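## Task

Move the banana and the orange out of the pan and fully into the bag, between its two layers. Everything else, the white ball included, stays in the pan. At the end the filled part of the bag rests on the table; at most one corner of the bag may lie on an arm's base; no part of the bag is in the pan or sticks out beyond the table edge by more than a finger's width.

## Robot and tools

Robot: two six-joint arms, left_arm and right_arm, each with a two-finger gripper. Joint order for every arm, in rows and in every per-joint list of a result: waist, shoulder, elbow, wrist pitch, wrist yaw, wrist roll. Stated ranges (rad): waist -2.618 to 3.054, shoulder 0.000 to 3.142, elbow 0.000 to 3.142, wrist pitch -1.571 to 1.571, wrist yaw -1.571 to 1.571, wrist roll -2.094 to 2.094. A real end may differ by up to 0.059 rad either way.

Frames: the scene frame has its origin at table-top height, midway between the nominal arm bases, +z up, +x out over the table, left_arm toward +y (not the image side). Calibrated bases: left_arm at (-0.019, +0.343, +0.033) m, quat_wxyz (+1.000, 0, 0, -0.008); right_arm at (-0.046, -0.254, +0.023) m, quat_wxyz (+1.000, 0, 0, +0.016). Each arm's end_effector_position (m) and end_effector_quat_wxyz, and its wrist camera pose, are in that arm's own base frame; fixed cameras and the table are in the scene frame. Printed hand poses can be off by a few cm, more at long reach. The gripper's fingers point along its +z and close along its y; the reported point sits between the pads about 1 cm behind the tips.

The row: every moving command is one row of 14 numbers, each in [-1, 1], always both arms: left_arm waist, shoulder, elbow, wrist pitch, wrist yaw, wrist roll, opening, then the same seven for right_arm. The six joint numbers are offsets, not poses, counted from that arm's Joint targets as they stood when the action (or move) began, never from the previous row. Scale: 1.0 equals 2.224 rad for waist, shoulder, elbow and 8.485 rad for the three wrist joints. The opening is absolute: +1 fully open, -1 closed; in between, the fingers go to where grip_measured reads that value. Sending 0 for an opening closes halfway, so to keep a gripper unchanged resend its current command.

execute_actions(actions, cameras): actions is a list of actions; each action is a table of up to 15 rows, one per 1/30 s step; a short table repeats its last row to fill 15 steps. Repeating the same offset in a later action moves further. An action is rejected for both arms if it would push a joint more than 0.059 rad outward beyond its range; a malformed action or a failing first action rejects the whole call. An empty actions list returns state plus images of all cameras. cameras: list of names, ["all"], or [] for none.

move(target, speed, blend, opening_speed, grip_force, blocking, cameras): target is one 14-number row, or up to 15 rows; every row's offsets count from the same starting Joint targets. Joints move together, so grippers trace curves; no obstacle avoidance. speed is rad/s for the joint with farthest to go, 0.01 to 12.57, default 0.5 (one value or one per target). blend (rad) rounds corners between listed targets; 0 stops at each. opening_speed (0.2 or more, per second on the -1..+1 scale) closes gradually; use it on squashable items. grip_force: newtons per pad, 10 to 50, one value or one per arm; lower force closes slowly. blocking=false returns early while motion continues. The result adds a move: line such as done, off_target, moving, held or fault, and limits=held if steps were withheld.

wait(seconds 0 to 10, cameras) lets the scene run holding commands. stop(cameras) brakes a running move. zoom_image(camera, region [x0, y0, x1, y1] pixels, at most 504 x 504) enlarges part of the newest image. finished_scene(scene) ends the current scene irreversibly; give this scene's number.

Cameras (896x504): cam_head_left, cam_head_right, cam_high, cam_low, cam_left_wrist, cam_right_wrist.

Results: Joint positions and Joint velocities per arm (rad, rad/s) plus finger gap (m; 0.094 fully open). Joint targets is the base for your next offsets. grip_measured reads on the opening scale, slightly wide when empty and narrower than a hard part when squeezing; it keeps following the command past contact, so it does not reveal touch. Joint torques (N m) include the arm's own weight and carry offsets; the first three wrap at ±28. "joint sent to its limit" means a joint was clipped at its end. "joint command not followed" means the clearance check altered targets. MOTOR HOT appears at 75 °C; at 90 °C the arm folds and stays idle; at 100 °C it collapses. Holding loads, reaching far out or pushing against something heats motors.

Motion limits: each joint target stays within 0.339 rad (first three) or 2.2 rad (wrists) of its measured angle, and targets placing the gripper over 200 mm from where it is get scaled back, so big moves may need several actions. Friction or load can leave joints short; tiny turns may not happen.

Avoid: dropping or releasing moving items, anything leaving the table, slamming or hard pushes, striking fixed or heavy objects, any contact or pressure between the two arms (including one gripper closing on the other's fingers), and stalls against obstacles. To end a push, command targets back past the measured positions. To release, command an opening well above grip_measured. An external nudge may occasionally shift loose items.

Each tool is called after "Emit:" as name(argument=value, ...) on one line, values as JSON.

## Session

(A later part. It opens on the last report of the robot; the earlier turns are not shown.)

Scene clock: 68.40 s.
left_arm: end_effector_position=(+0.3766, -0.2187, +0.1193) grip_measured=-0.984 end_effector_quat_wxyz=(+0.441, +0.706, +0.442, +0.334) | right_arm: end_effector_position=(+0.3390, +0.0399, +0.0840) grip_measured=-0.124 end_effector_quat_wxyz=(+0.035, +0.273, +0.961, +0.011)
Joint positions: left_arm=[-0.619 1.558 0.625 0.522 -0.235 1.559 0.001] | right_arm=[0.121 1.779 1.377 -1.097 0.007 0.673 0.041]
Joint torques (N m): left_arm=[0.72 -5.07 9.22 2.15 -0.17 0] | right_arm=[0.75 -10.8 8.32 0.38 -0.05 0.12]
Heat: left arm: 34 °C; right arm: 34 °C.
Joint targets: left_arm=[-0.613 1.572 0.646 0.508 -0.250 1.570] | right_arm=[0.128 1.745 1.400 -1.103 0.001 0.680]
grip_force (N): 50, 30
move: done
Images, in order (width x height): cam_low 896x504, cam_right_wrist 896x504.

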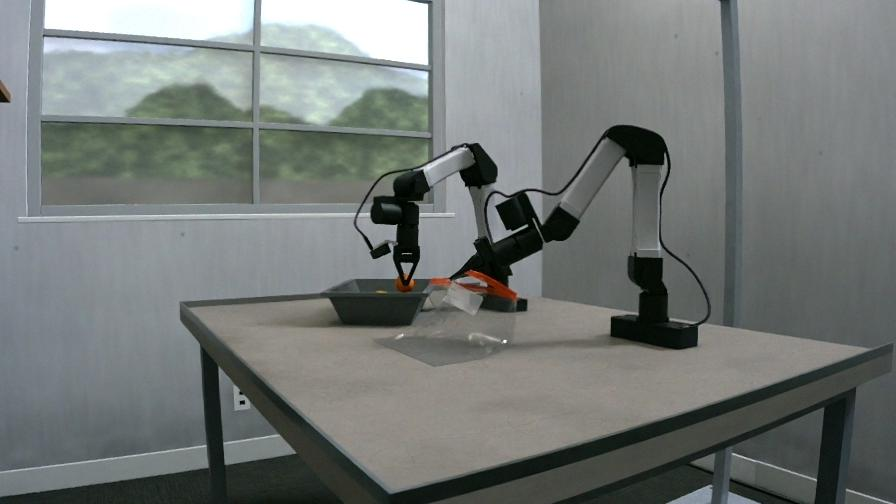

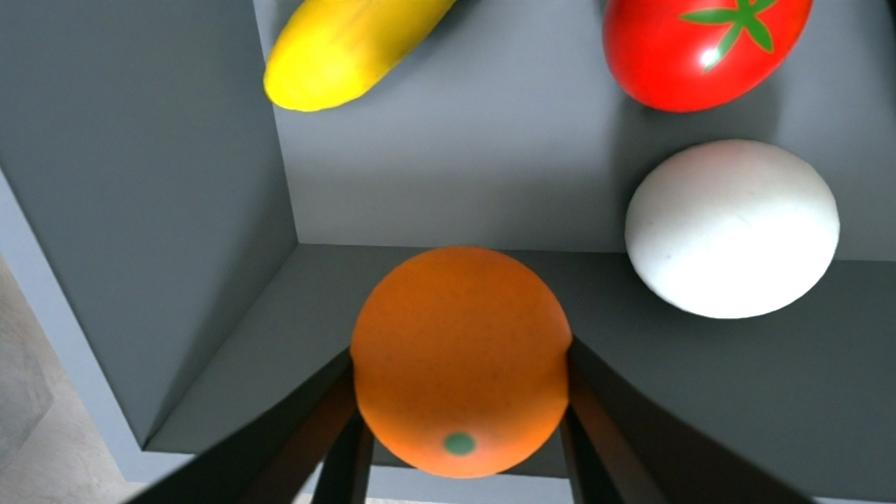

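Emit:
move(target=[[0,0,0,0,0,0,-1,0,-0.2410,-0.1775,0.0656,0,0.02,-0.13],[0,0,0,0,0,0,-1,0.2392,-0.2410,-0.1775,0.0656,0,0.1049,-0.13]], speed=0.6, blend=0.1, cameras=["all"])

Scene clock: 71.63 s.
left_arm: end_effector_position=(+0.3766, -0.2187, +0.1193) grip_measured=-0.984 end_effector_quat_wxyz=(+0.441, +0.706, +0.442, +0.334) | right_arm: end_effector_position=(+0.2854, +0.2182, +0.1913) grip_measured=-0.124 end_effector_quat_wxyz=(+0.172, +0.406, +0.830, +0.341)
Joint positions: left_arm=[-0.619 1.558 0.625 0.522 -0.235 1.559 0.001] | right_arm=[0.655 1.231 1.009 -0.565 0.004 1.563 0.041]
Joint torques (N m): left_arm=[0.7 -5.07 9.24 2.16 -0.17 0] | right_arm=[0.55 -6.04 6.93 1.71 -0.02 0.06]
Heat: left arm: 34 °C; right arm: 34 °C.
Joint targets: left_arm=[-0.613 1.572 0.646 0.508 -0.250 1.570] | right_arm=[0.660 1.209 1.005 -0.546 0.001 1.570]
grip_force (N): 50, 30
move: done

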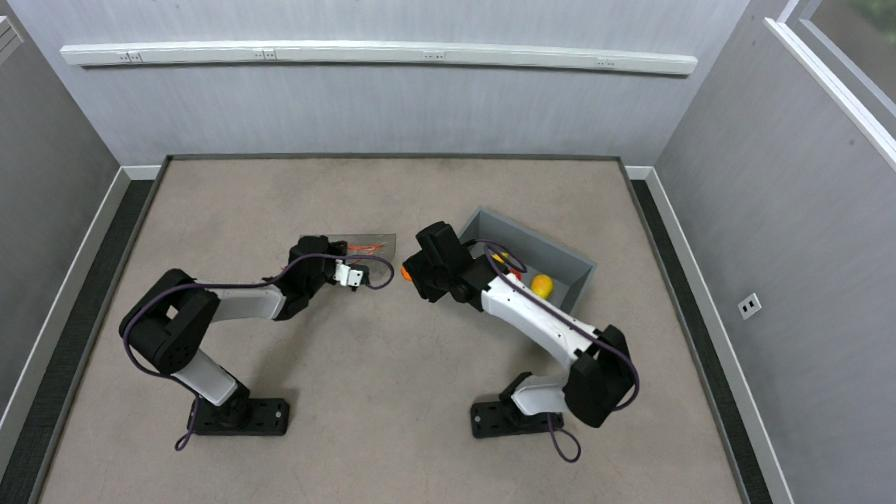

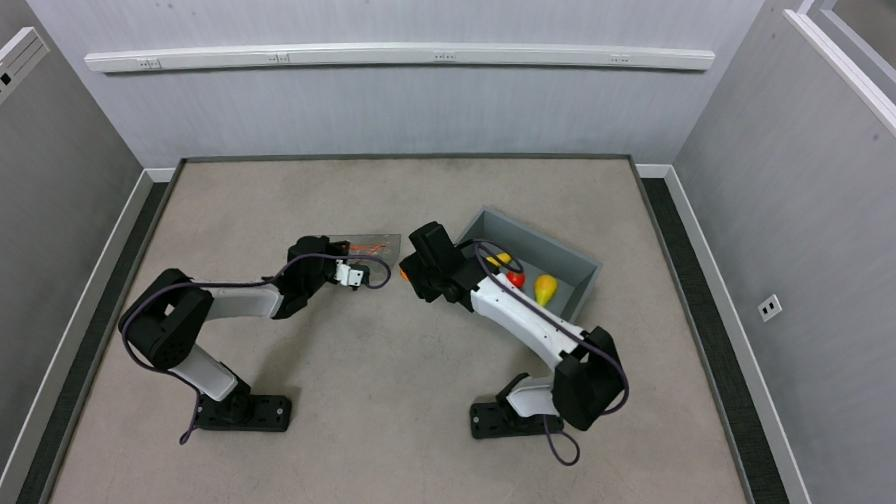

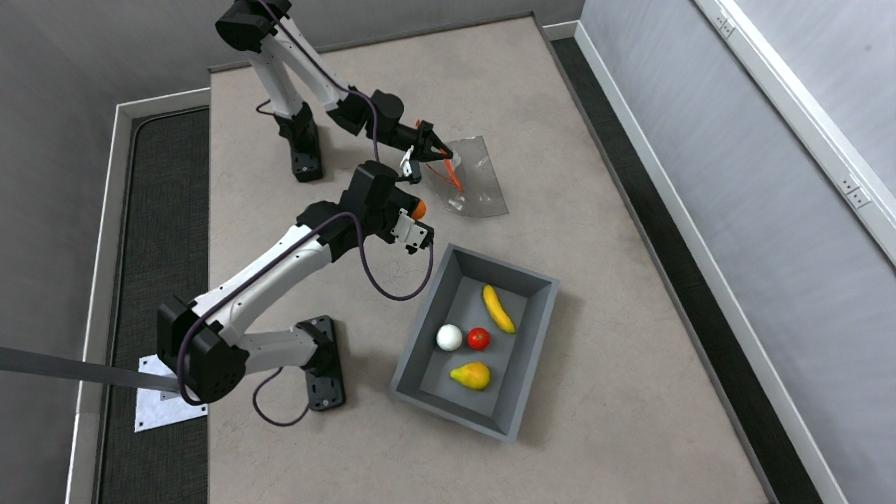

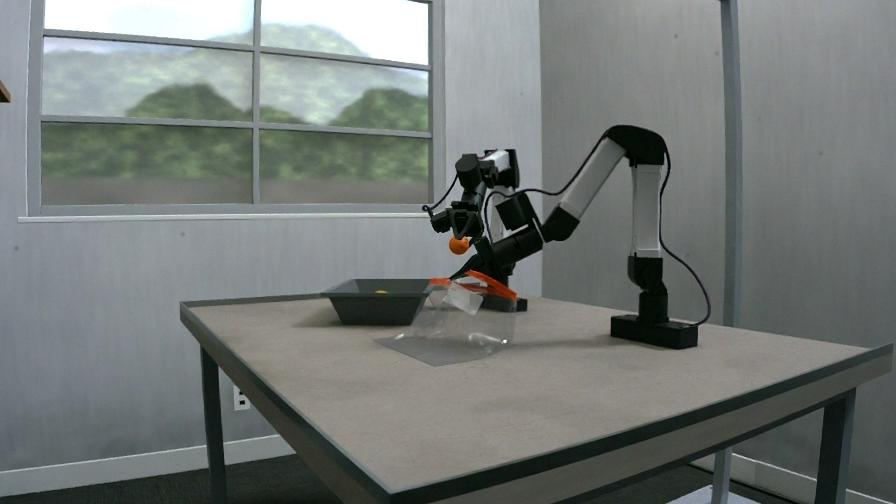

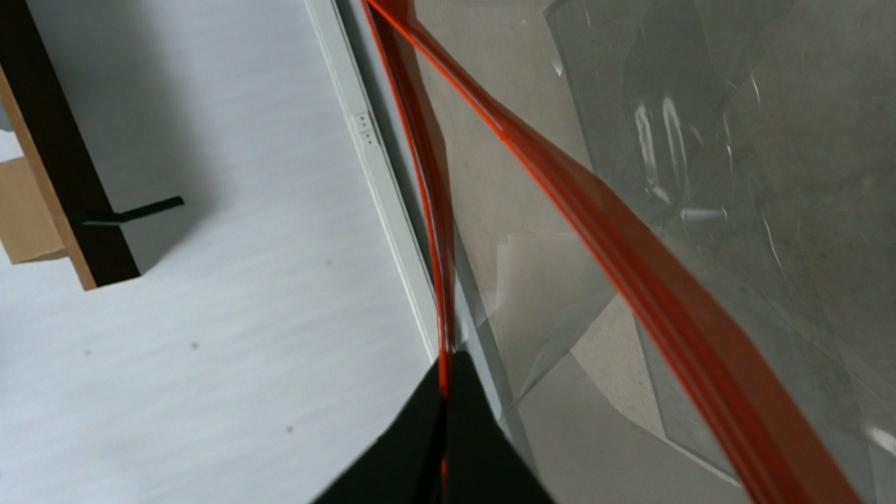

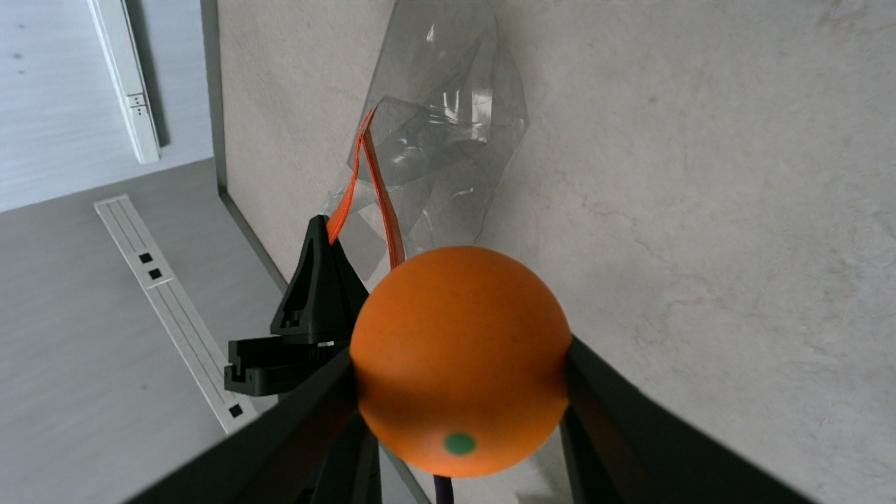

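Emit:
move(target=[0,-0.0722,0.0074,-0.0209,0,-0.0672,-1,0,0,0,0,0,0,-0.13], speed=0.3, cameras=["all"])

Scene clock: 76.17 s.
left_arm: end_effector_position=(+0.3633, -0.2092, +0.1372) grip_measured=-0.984 end_effector_quat_wxyz=(+0.499, +0.569, +0.622, +0.200) | right_arm: end_effector_position=(+0.2854, +0.2182, +0.1913) grip_measured=-0.124 end_effector_quat_wxyz=(+0.172, +0.406, +0.830, +0.341)
Joint positions: left_arm=[-0.619 1.432 0.639 0.345 -0.235 1.011 0.001] | right_arm=[0.655 1.231 1.009 -0.565 0.004 1.564 0.041]
Joint torques (N m): left_arm=[0.73 -7.1 10 2.14 -0.18 -0.24] | right_arm=[0.57 -6.04 6.91 1.71 -0.02 0.07]
Heat: left arm: 34 °C; right arm: 34 °C.
Joint targets: left_arm=[-0.613 1.411 0.662 0.331 -0.250 0.999] | right_arm=[0.660 1.209 1.005 -0.546 0.001 1.570]
grip_force (N): 50, 30
move: done

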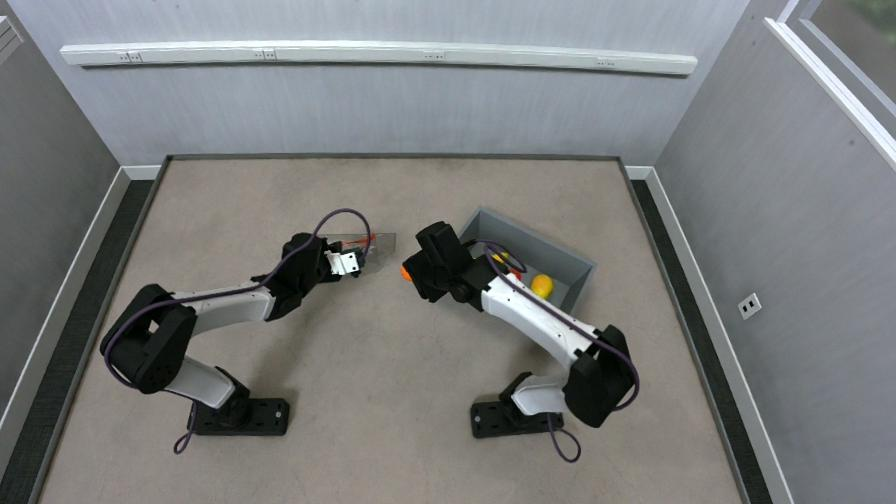

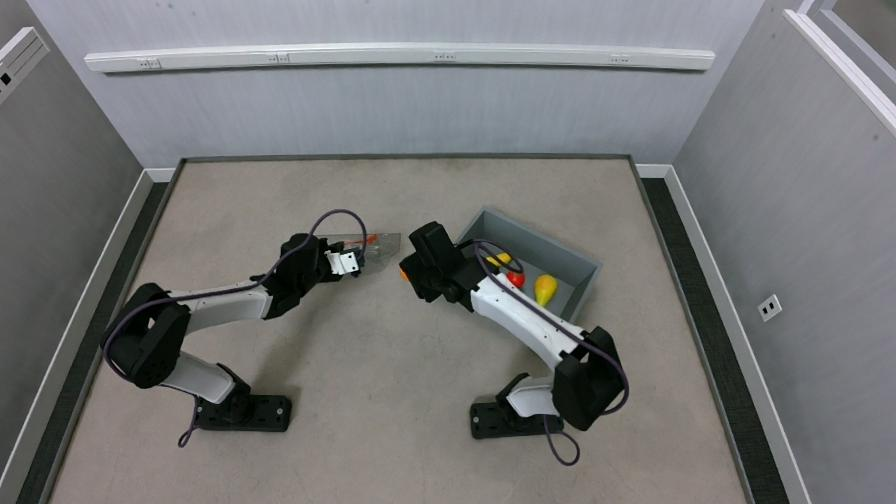

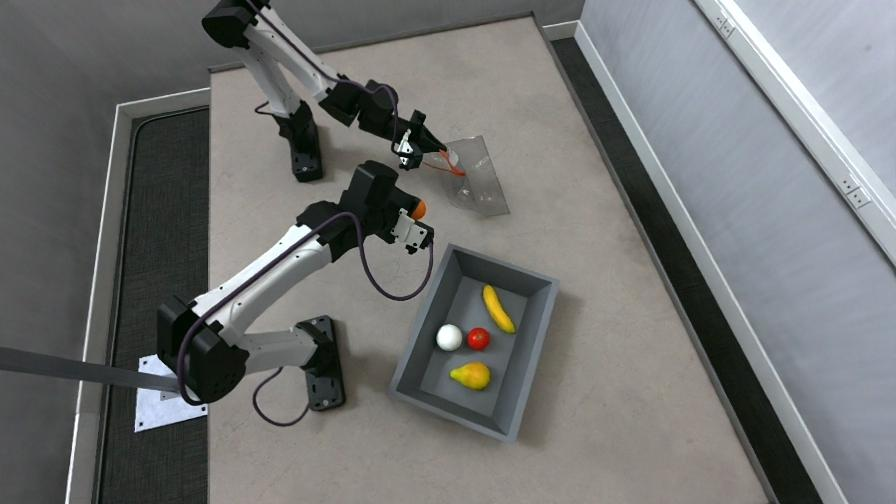

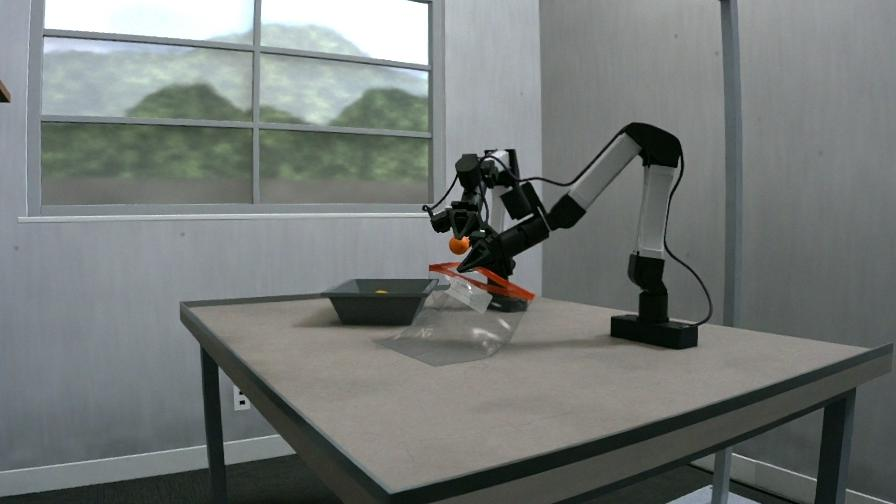

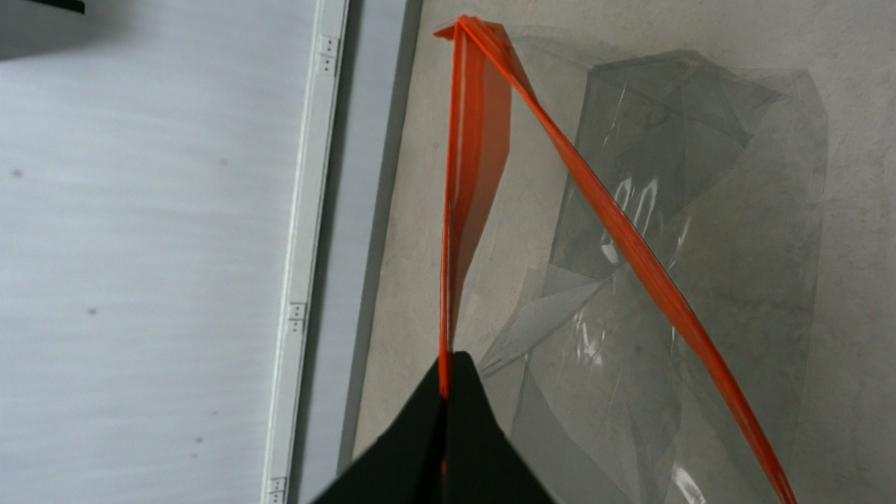

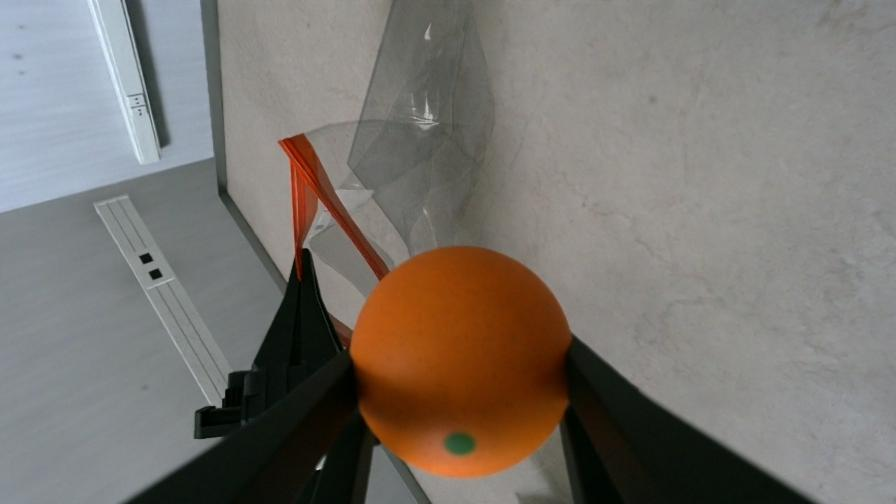

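Emit:
zoom_image(camera="cam_low", region=[360, 200, 580, 380])

Emit:
zoom_image(camera="cam_high", region=[360, 80, 540, 260])

Scaled by 2.291 from the camera's 896x504 image, which has a finer 1280x720 frame.

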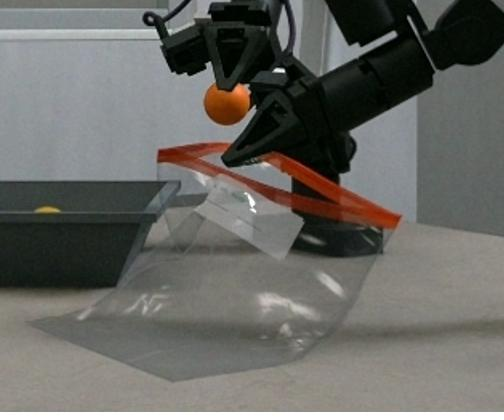

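Scaled by 2.800 from the camera's 896x504 image, which has a finer 1280x720 frame.

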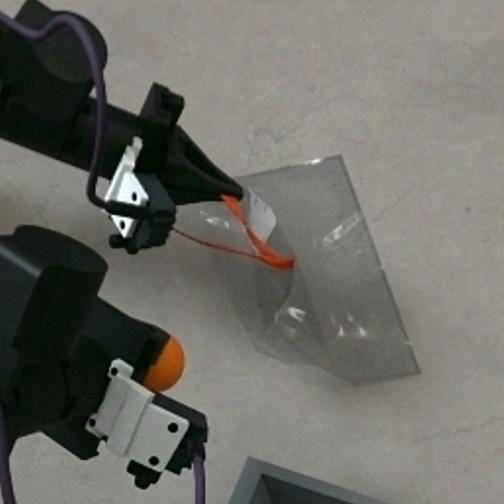

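Emit:
move(target=[0,0,0,0,0,-0.0589,-1,0,0,0,0,0,0,-0.13], speed=0.3, cameras=["cam_high","cam_low","cam_left_wrist","cam_right_wrist"])

Emit:
zoom_image(camera="cam_high", region=[360, 80, 540, 260])

Emit:
zoom_image(camera="cam_low", region=[360, 200, 580, 380])

Scene clock: 81.67 s.
left_arm: end_effector_position=(+0.3632, -0.2092, +0.1369) grip_measured=-0.984 end_effector_quat_wxyz=(+0.533, +0.398, +0.743, +0.071) | right_arm: end_effector_position=(+0.2854, +0.2182, +0.1913) grip_measured=-0.124 end_effector_quat_wxyz=(+0.172, +0.406, +0.830, +0.341)
Joint positions: left_arm=[-0.619 1.432 0.639 0.343 -0.235 0.512 0.001] | right_arm=[0.655 1.231 1.009 -0.565 0.004 1.564 0.041]
Joint torques (N m): left_arm=[0.7 -7.12 9.99 2.16 -0.17 -0.21] | right_arm=[0.55 -6.05 6.95 1.72 -0.02 0.08]
Heat: left arm: 35 °C; right arm: 34 °C.
Joint targets: left_arm=[-0.613 1.411 0.662 0.331 -0.250 0.500] | right_arm=[0.660 1.209 1.005 -0.546 0.001 1.570]
grip_force (N): 50, 30
move: done
Images, in order (width x height): cam_high 896x504, cam_low 896x504, cam_left_wrist 896x504, cam_right_wrist 896x504.

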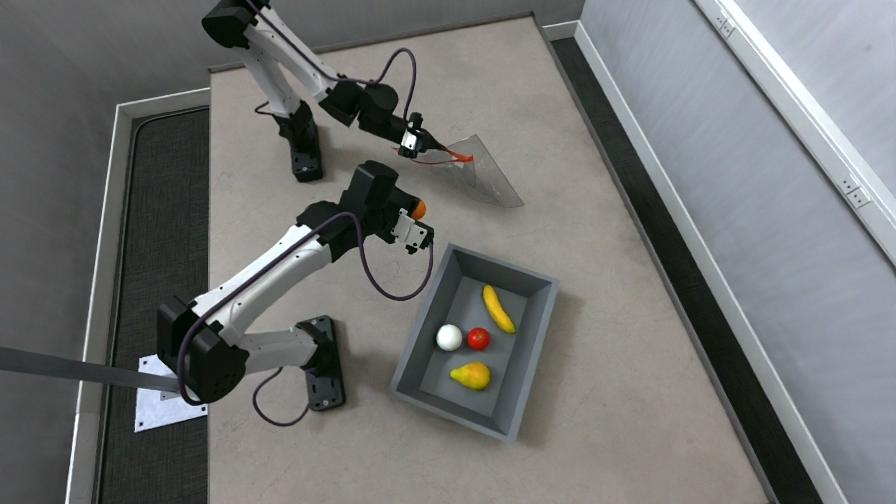

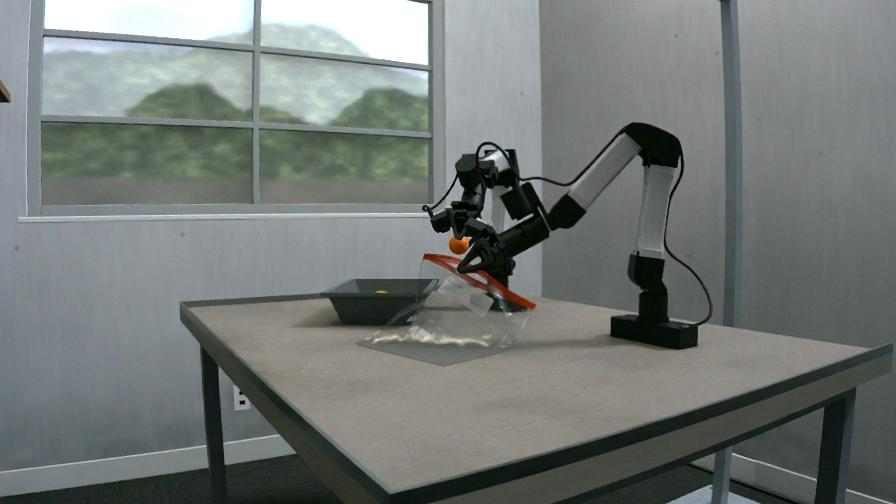

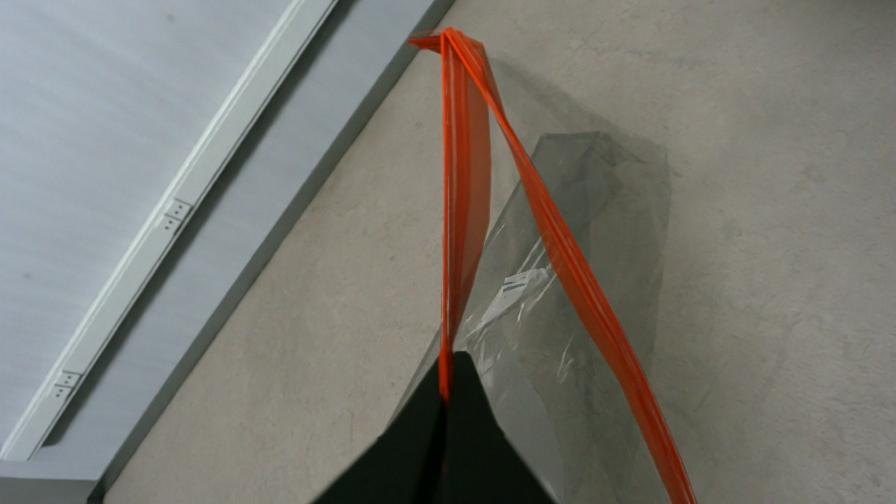

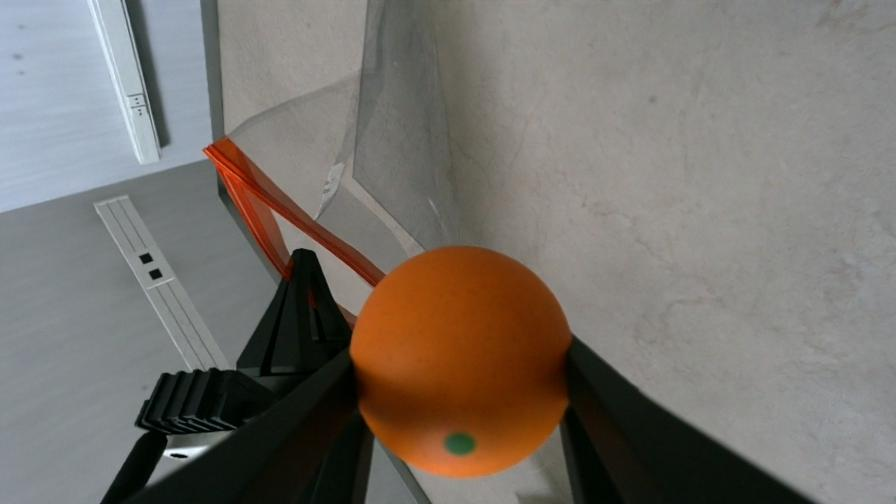

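Scaled by 2.800 from the camera's 896x504 image, which has a finer 1280x720 frame.

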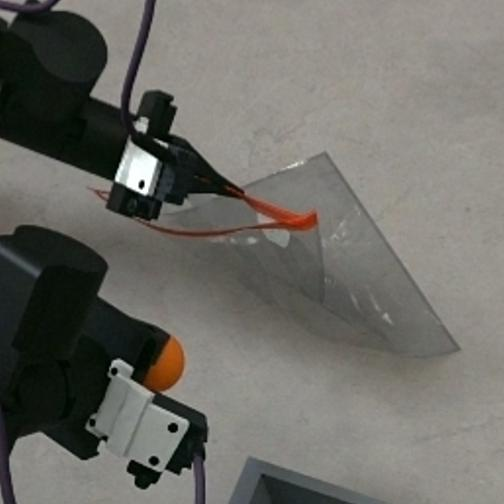

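Scaled by 2.291 from the camera's 896x504 image, which has a finer 1280x720 frame.

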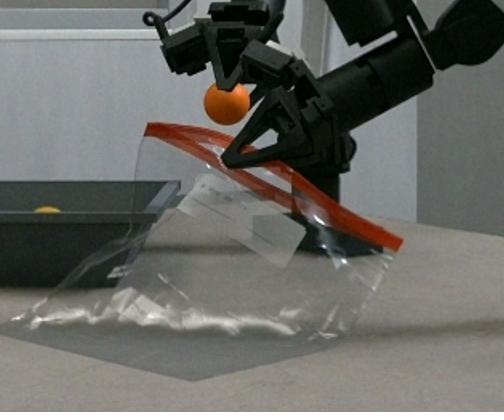

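Emit:
move(target=[0,0,0,0,0,0.1178,-1,0,0,0,0,0,0,-0.13], speed=0.35, cameras=["cam_high","cam_left_wrist","cam_right_wrist"])

Emit:
zoom_image(camera="cam_high", region=[360, 80, 540, 260])

Emit:
zoom_image(camera="cam_right_wrist", region=[200, 60, 500, 360])

Scene clock: 88.97 s.
left_arm: end_effector_position=(+0.3632, -0.2092, +0.1369) grip_measured=-0.984 end_effector_quat_wxyz=(+0.437, +0.700, +0.470, +0.312) | right_arm: end_effector_position=(+0.2854, +0.2182, +0.1913) grip_measured=-0.124 end_effector_quat_wxyz=(+0.172, +0.406, +0.830, +0.341)
Joint positions: left_arm=[-0.619 1.432 0.639 0.343 -0.235 1.487 0.001] | right_arm=[0.655 1.231 1.009 -0.565 0.004 1.564 0.041]
Joint torques (N m): left_arm=[0.72 -7.08 9.99 2.13 -0.17 -0.01] | right_arm=[0.54 -6.04 6.94 1.72 -0.02 0.08]
Heat: left arm: 35 °C; right arm: 34 °C.
Joint targets: left_arm=[-0.613 1.411 0.662 0.331 -0.250 1.499] | right_arm=[0.660 1.209 1.005 -0.546 0.001 1.570]
grip_force (N): 50, 30
move: done
Images, in order (width x height): cam_high 896x504, cam_left_wrist 896x504, cam_right_wrist 896x504.

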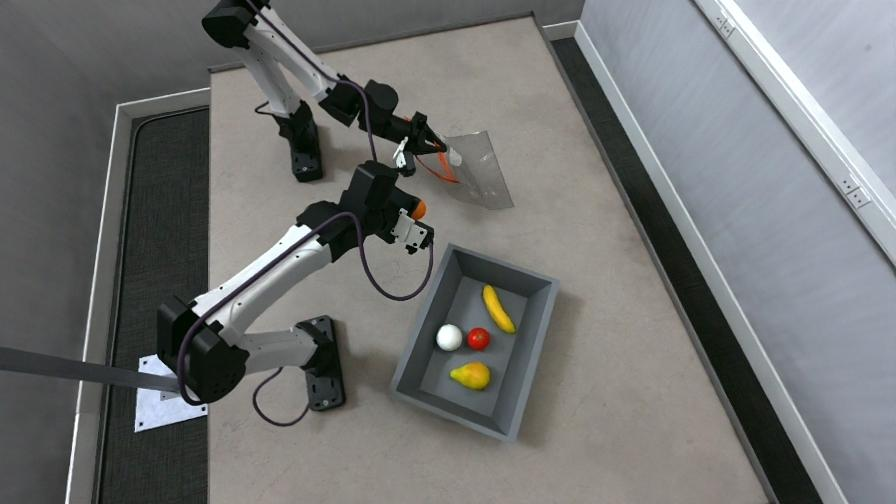

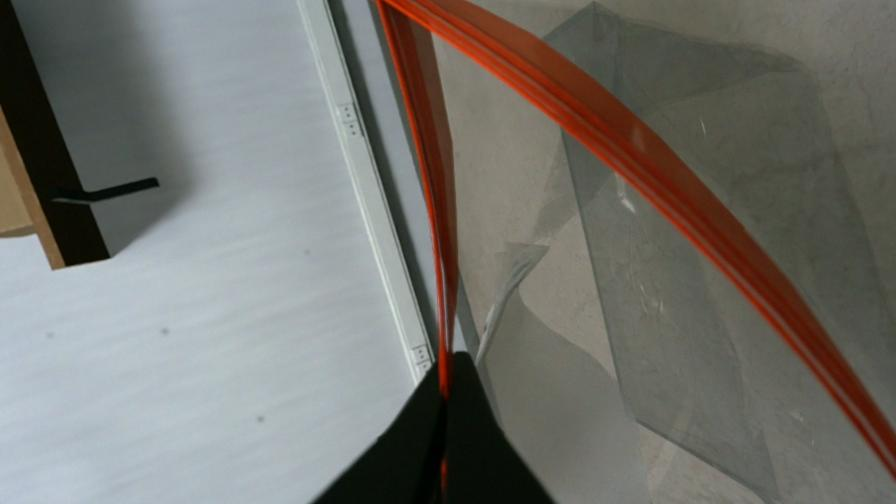

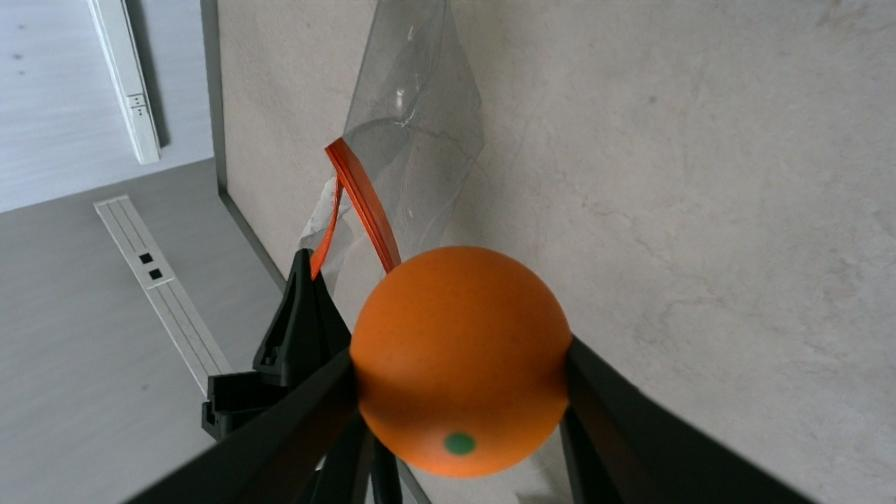

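Scaled by 2.800 from the camera's 896x504 image, which has a finer 1280x720 frame.

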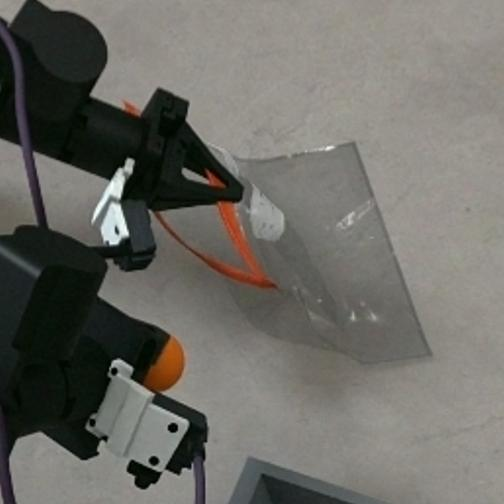

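Scaled by 1.680 from the camera's 896x504 image, which has a finer 1280x720 frame.

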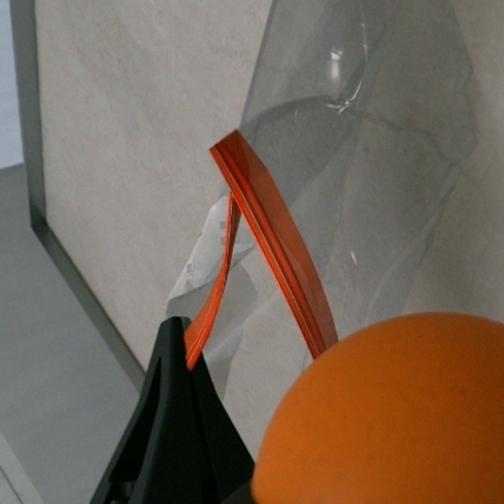

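Emit:
move(target=[0,0,0,0,0,0,-1,-0.0508,0.1825,0,0.0653,-0.0532,0,-0.13], speed=0.4, cameras=["cam_high","cam_low","cam_left_wrist","cam_right_wrist"])

Emit:
zoom_image(camera="cam_high", region=[360, 80, 540, 260])

Emit:
zoom_image(camera="cam_low", region=[360, 200, 580, 380])

Scene clock: 95.43 s.
left_arm: end_effector_position=(+0.3632, -0.2092, +0.1369) grip_measured=-0.984 end_effector_quat_wxyz=(+0.437, +0.700, +0.470, +0.312) | right_arm: end_effector_position=(+0.3484, +0.3023, +0.1555) grip_measured=-0.124 end_effector_quat_wxyz=(+0.052, +0.331, +0.807, +0.487)
Joint positions: left_arm=[-0.619 1.432 0.639 0.343 -0.235 1.488 0.001] | right_arm=[0.553 1.608 1.009 -0.014 -0.44 1.564 0.041]
Joint torques (N m): left_arm=[0.75 -7.1 9.96 2.15 -0.18 0] | right_arm=[-0.59 -6.64 6.72 1.89 -0.25 0.07]
Heat: left arm: 35 °C; right arm: 34 °C.
Joint targets: left_arm=[-0.613 1.411 0.662 0.331 -0.250 1.499] | right_arm=[0.547 1.615 1.005 0.008 -0.451 1.570]
grip_force (N): 50, 30
move: done
Images, in order (width x height): cam_high 896x504, cam_low 896x504, cam_left_wrist 896x504, cam_right_wrist 896x504.

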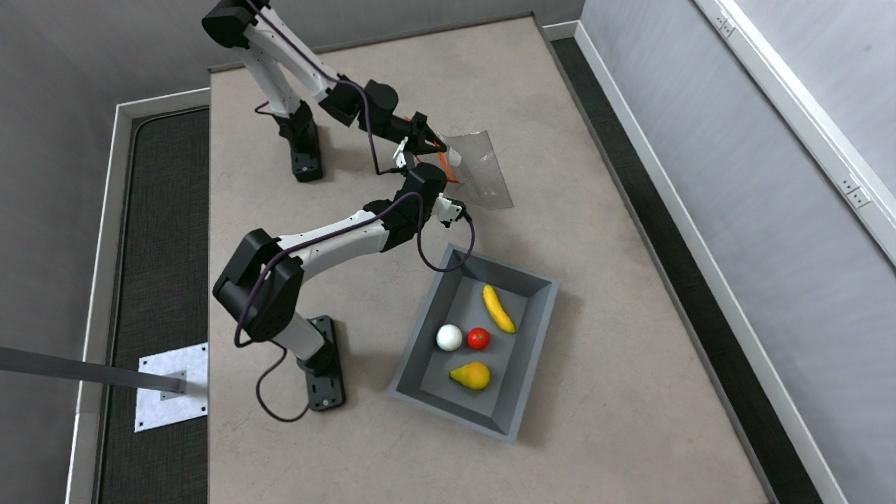

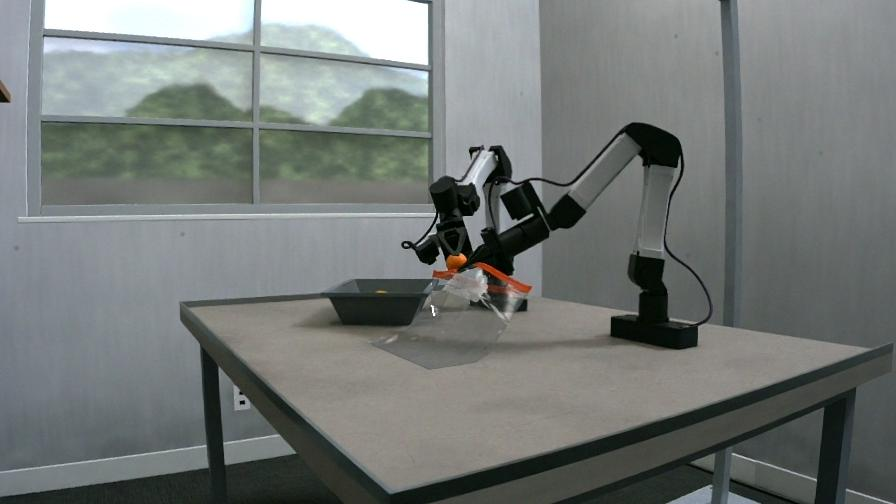

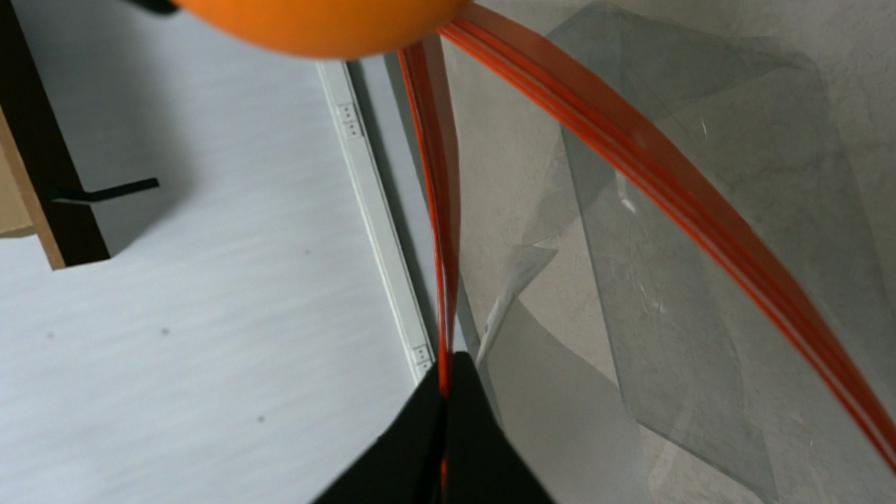

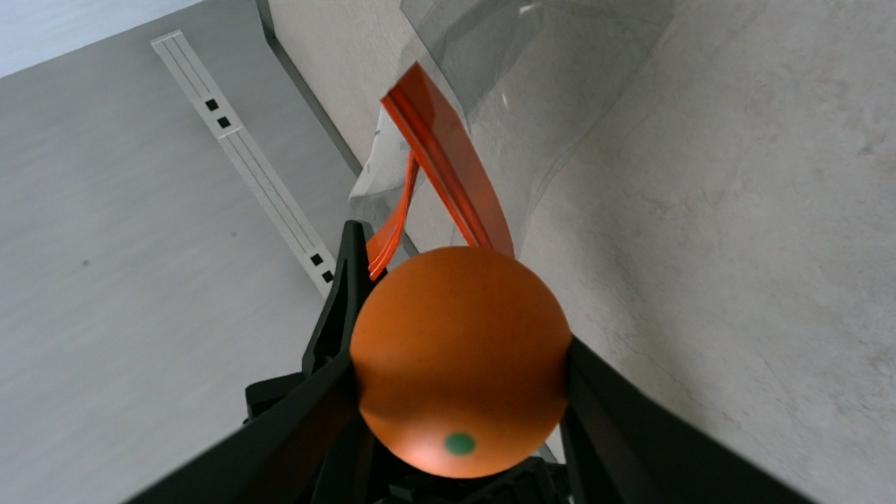

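Scaled by 2.800 from the camera's 896x504 image, which has a finer 1280x720 frame.

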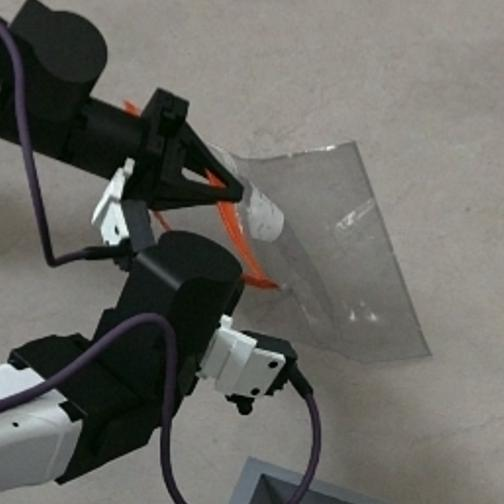

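Scaled by 2.291 from the camera's 896x504 image, which has a finer 1280x720 frame.

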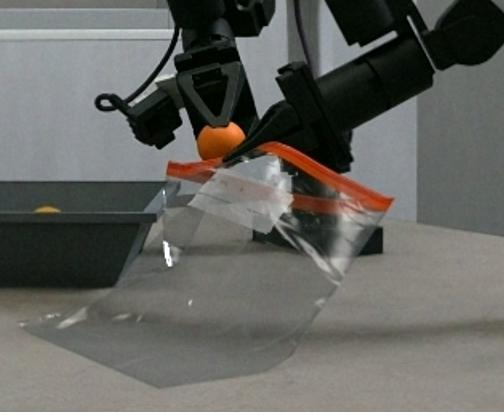

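Emit:
move(target=[0,0,0,0,0,0,-1,0.0337,0.1111,0.0706,0.0108,0,0,-0.13], speed=0.15, cameras=["cam_high","cam_low","cam_left_wrist","cam_right_wrist"])

Emit:
zoom_image(camera="cam_low", region=[360, 200, 580, 380])

Scene clock: 98.67 s.
left_arm: end_effector_position=(+0.3632, -0.2092, +0.1369) grip_measured=-0.984 end_effector_quat_wxyz=(+0.437, +0.700, +0.470, +0.312) | right_arm: end_effector_position=(+0.3671, +0.3506, +0.1124) grip_measured=-0.124 end_effector_quat_wxyz=(+0.029, +0.311, +0.821, +0.478)
Joint positions: left_arm=[-0.619 1.432 0.639 0.343 -0.235 1.488 0.001] | right_arm=[0.615 1.851 1.132 0.077 -0.441 1.564 0.041]
Joint torques (N m): left_arm=[0.75 -7.1 10 2.14 -0.18 0.01] | right_arm=[0.61 -8.12 9.69 1.83 -0.23 0.07]
Heat: left arm: 36 °C; right arm: 34 °C.
Joint targets: left_arm=[-0.613 1.411 0.662 0.331 -0.250 1.499] | right_arm=[0.622 1.862 1.162 0.100 -0.451 1.570]
grip_force (N): 50, 30
move: done
Images, in order (width x height): cam_high 896x504, cam_low 896x504, cam_left_wrist 896x504, cam_right_wrist 896x504.

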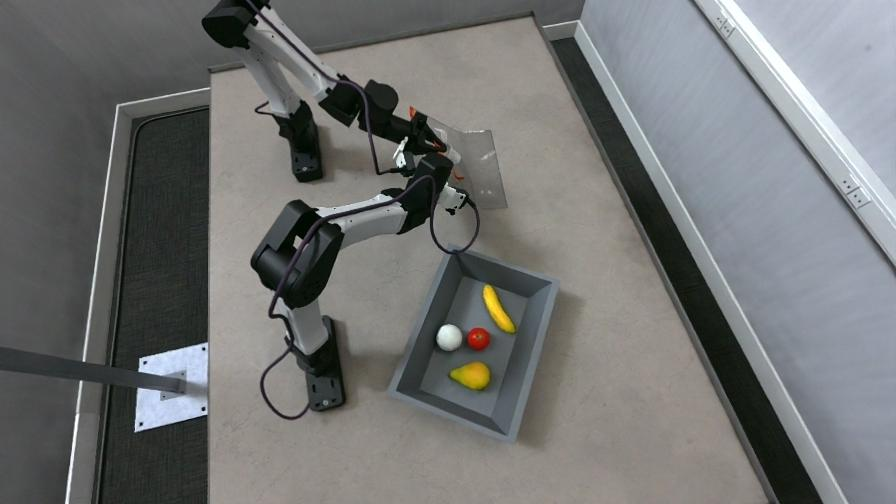

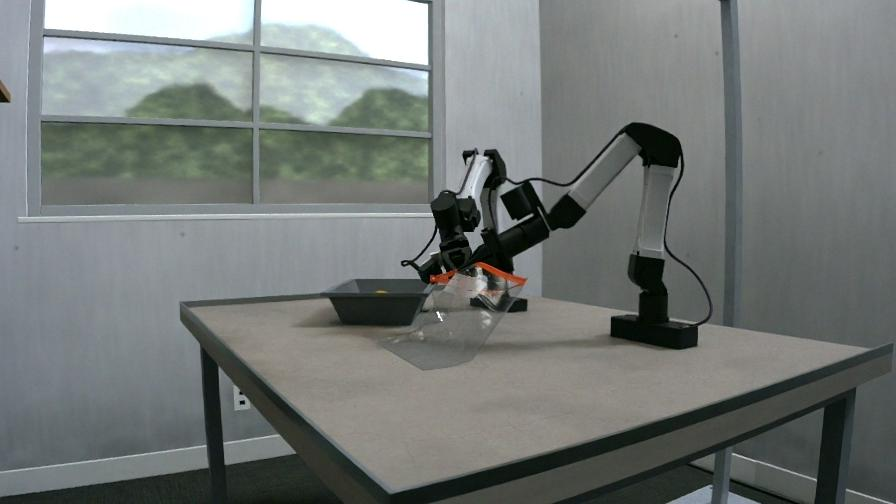

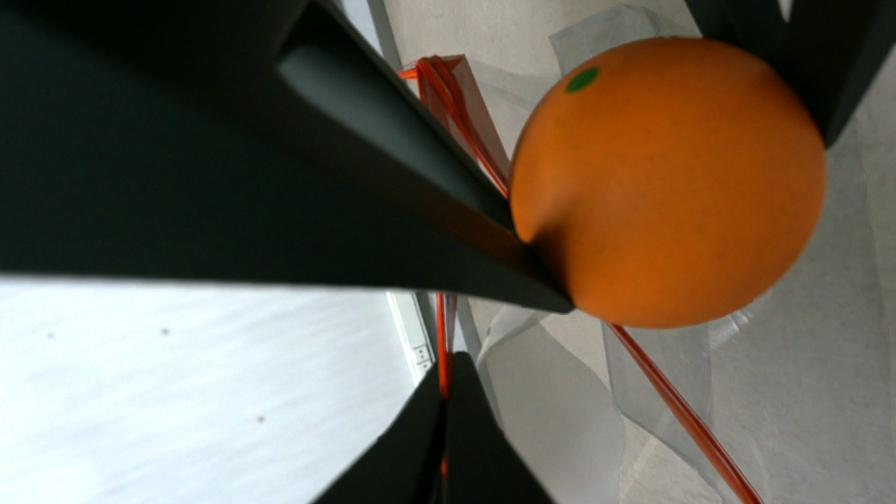

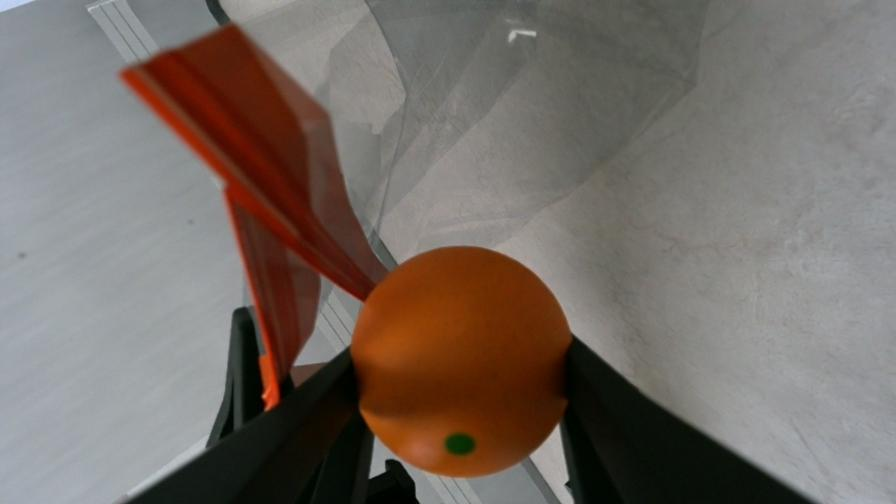

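Scaled by 2.291 from the camera's 896x504 image, which has a finer 1280x720 frame.

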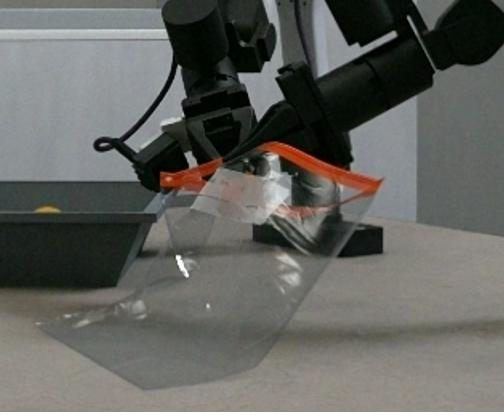

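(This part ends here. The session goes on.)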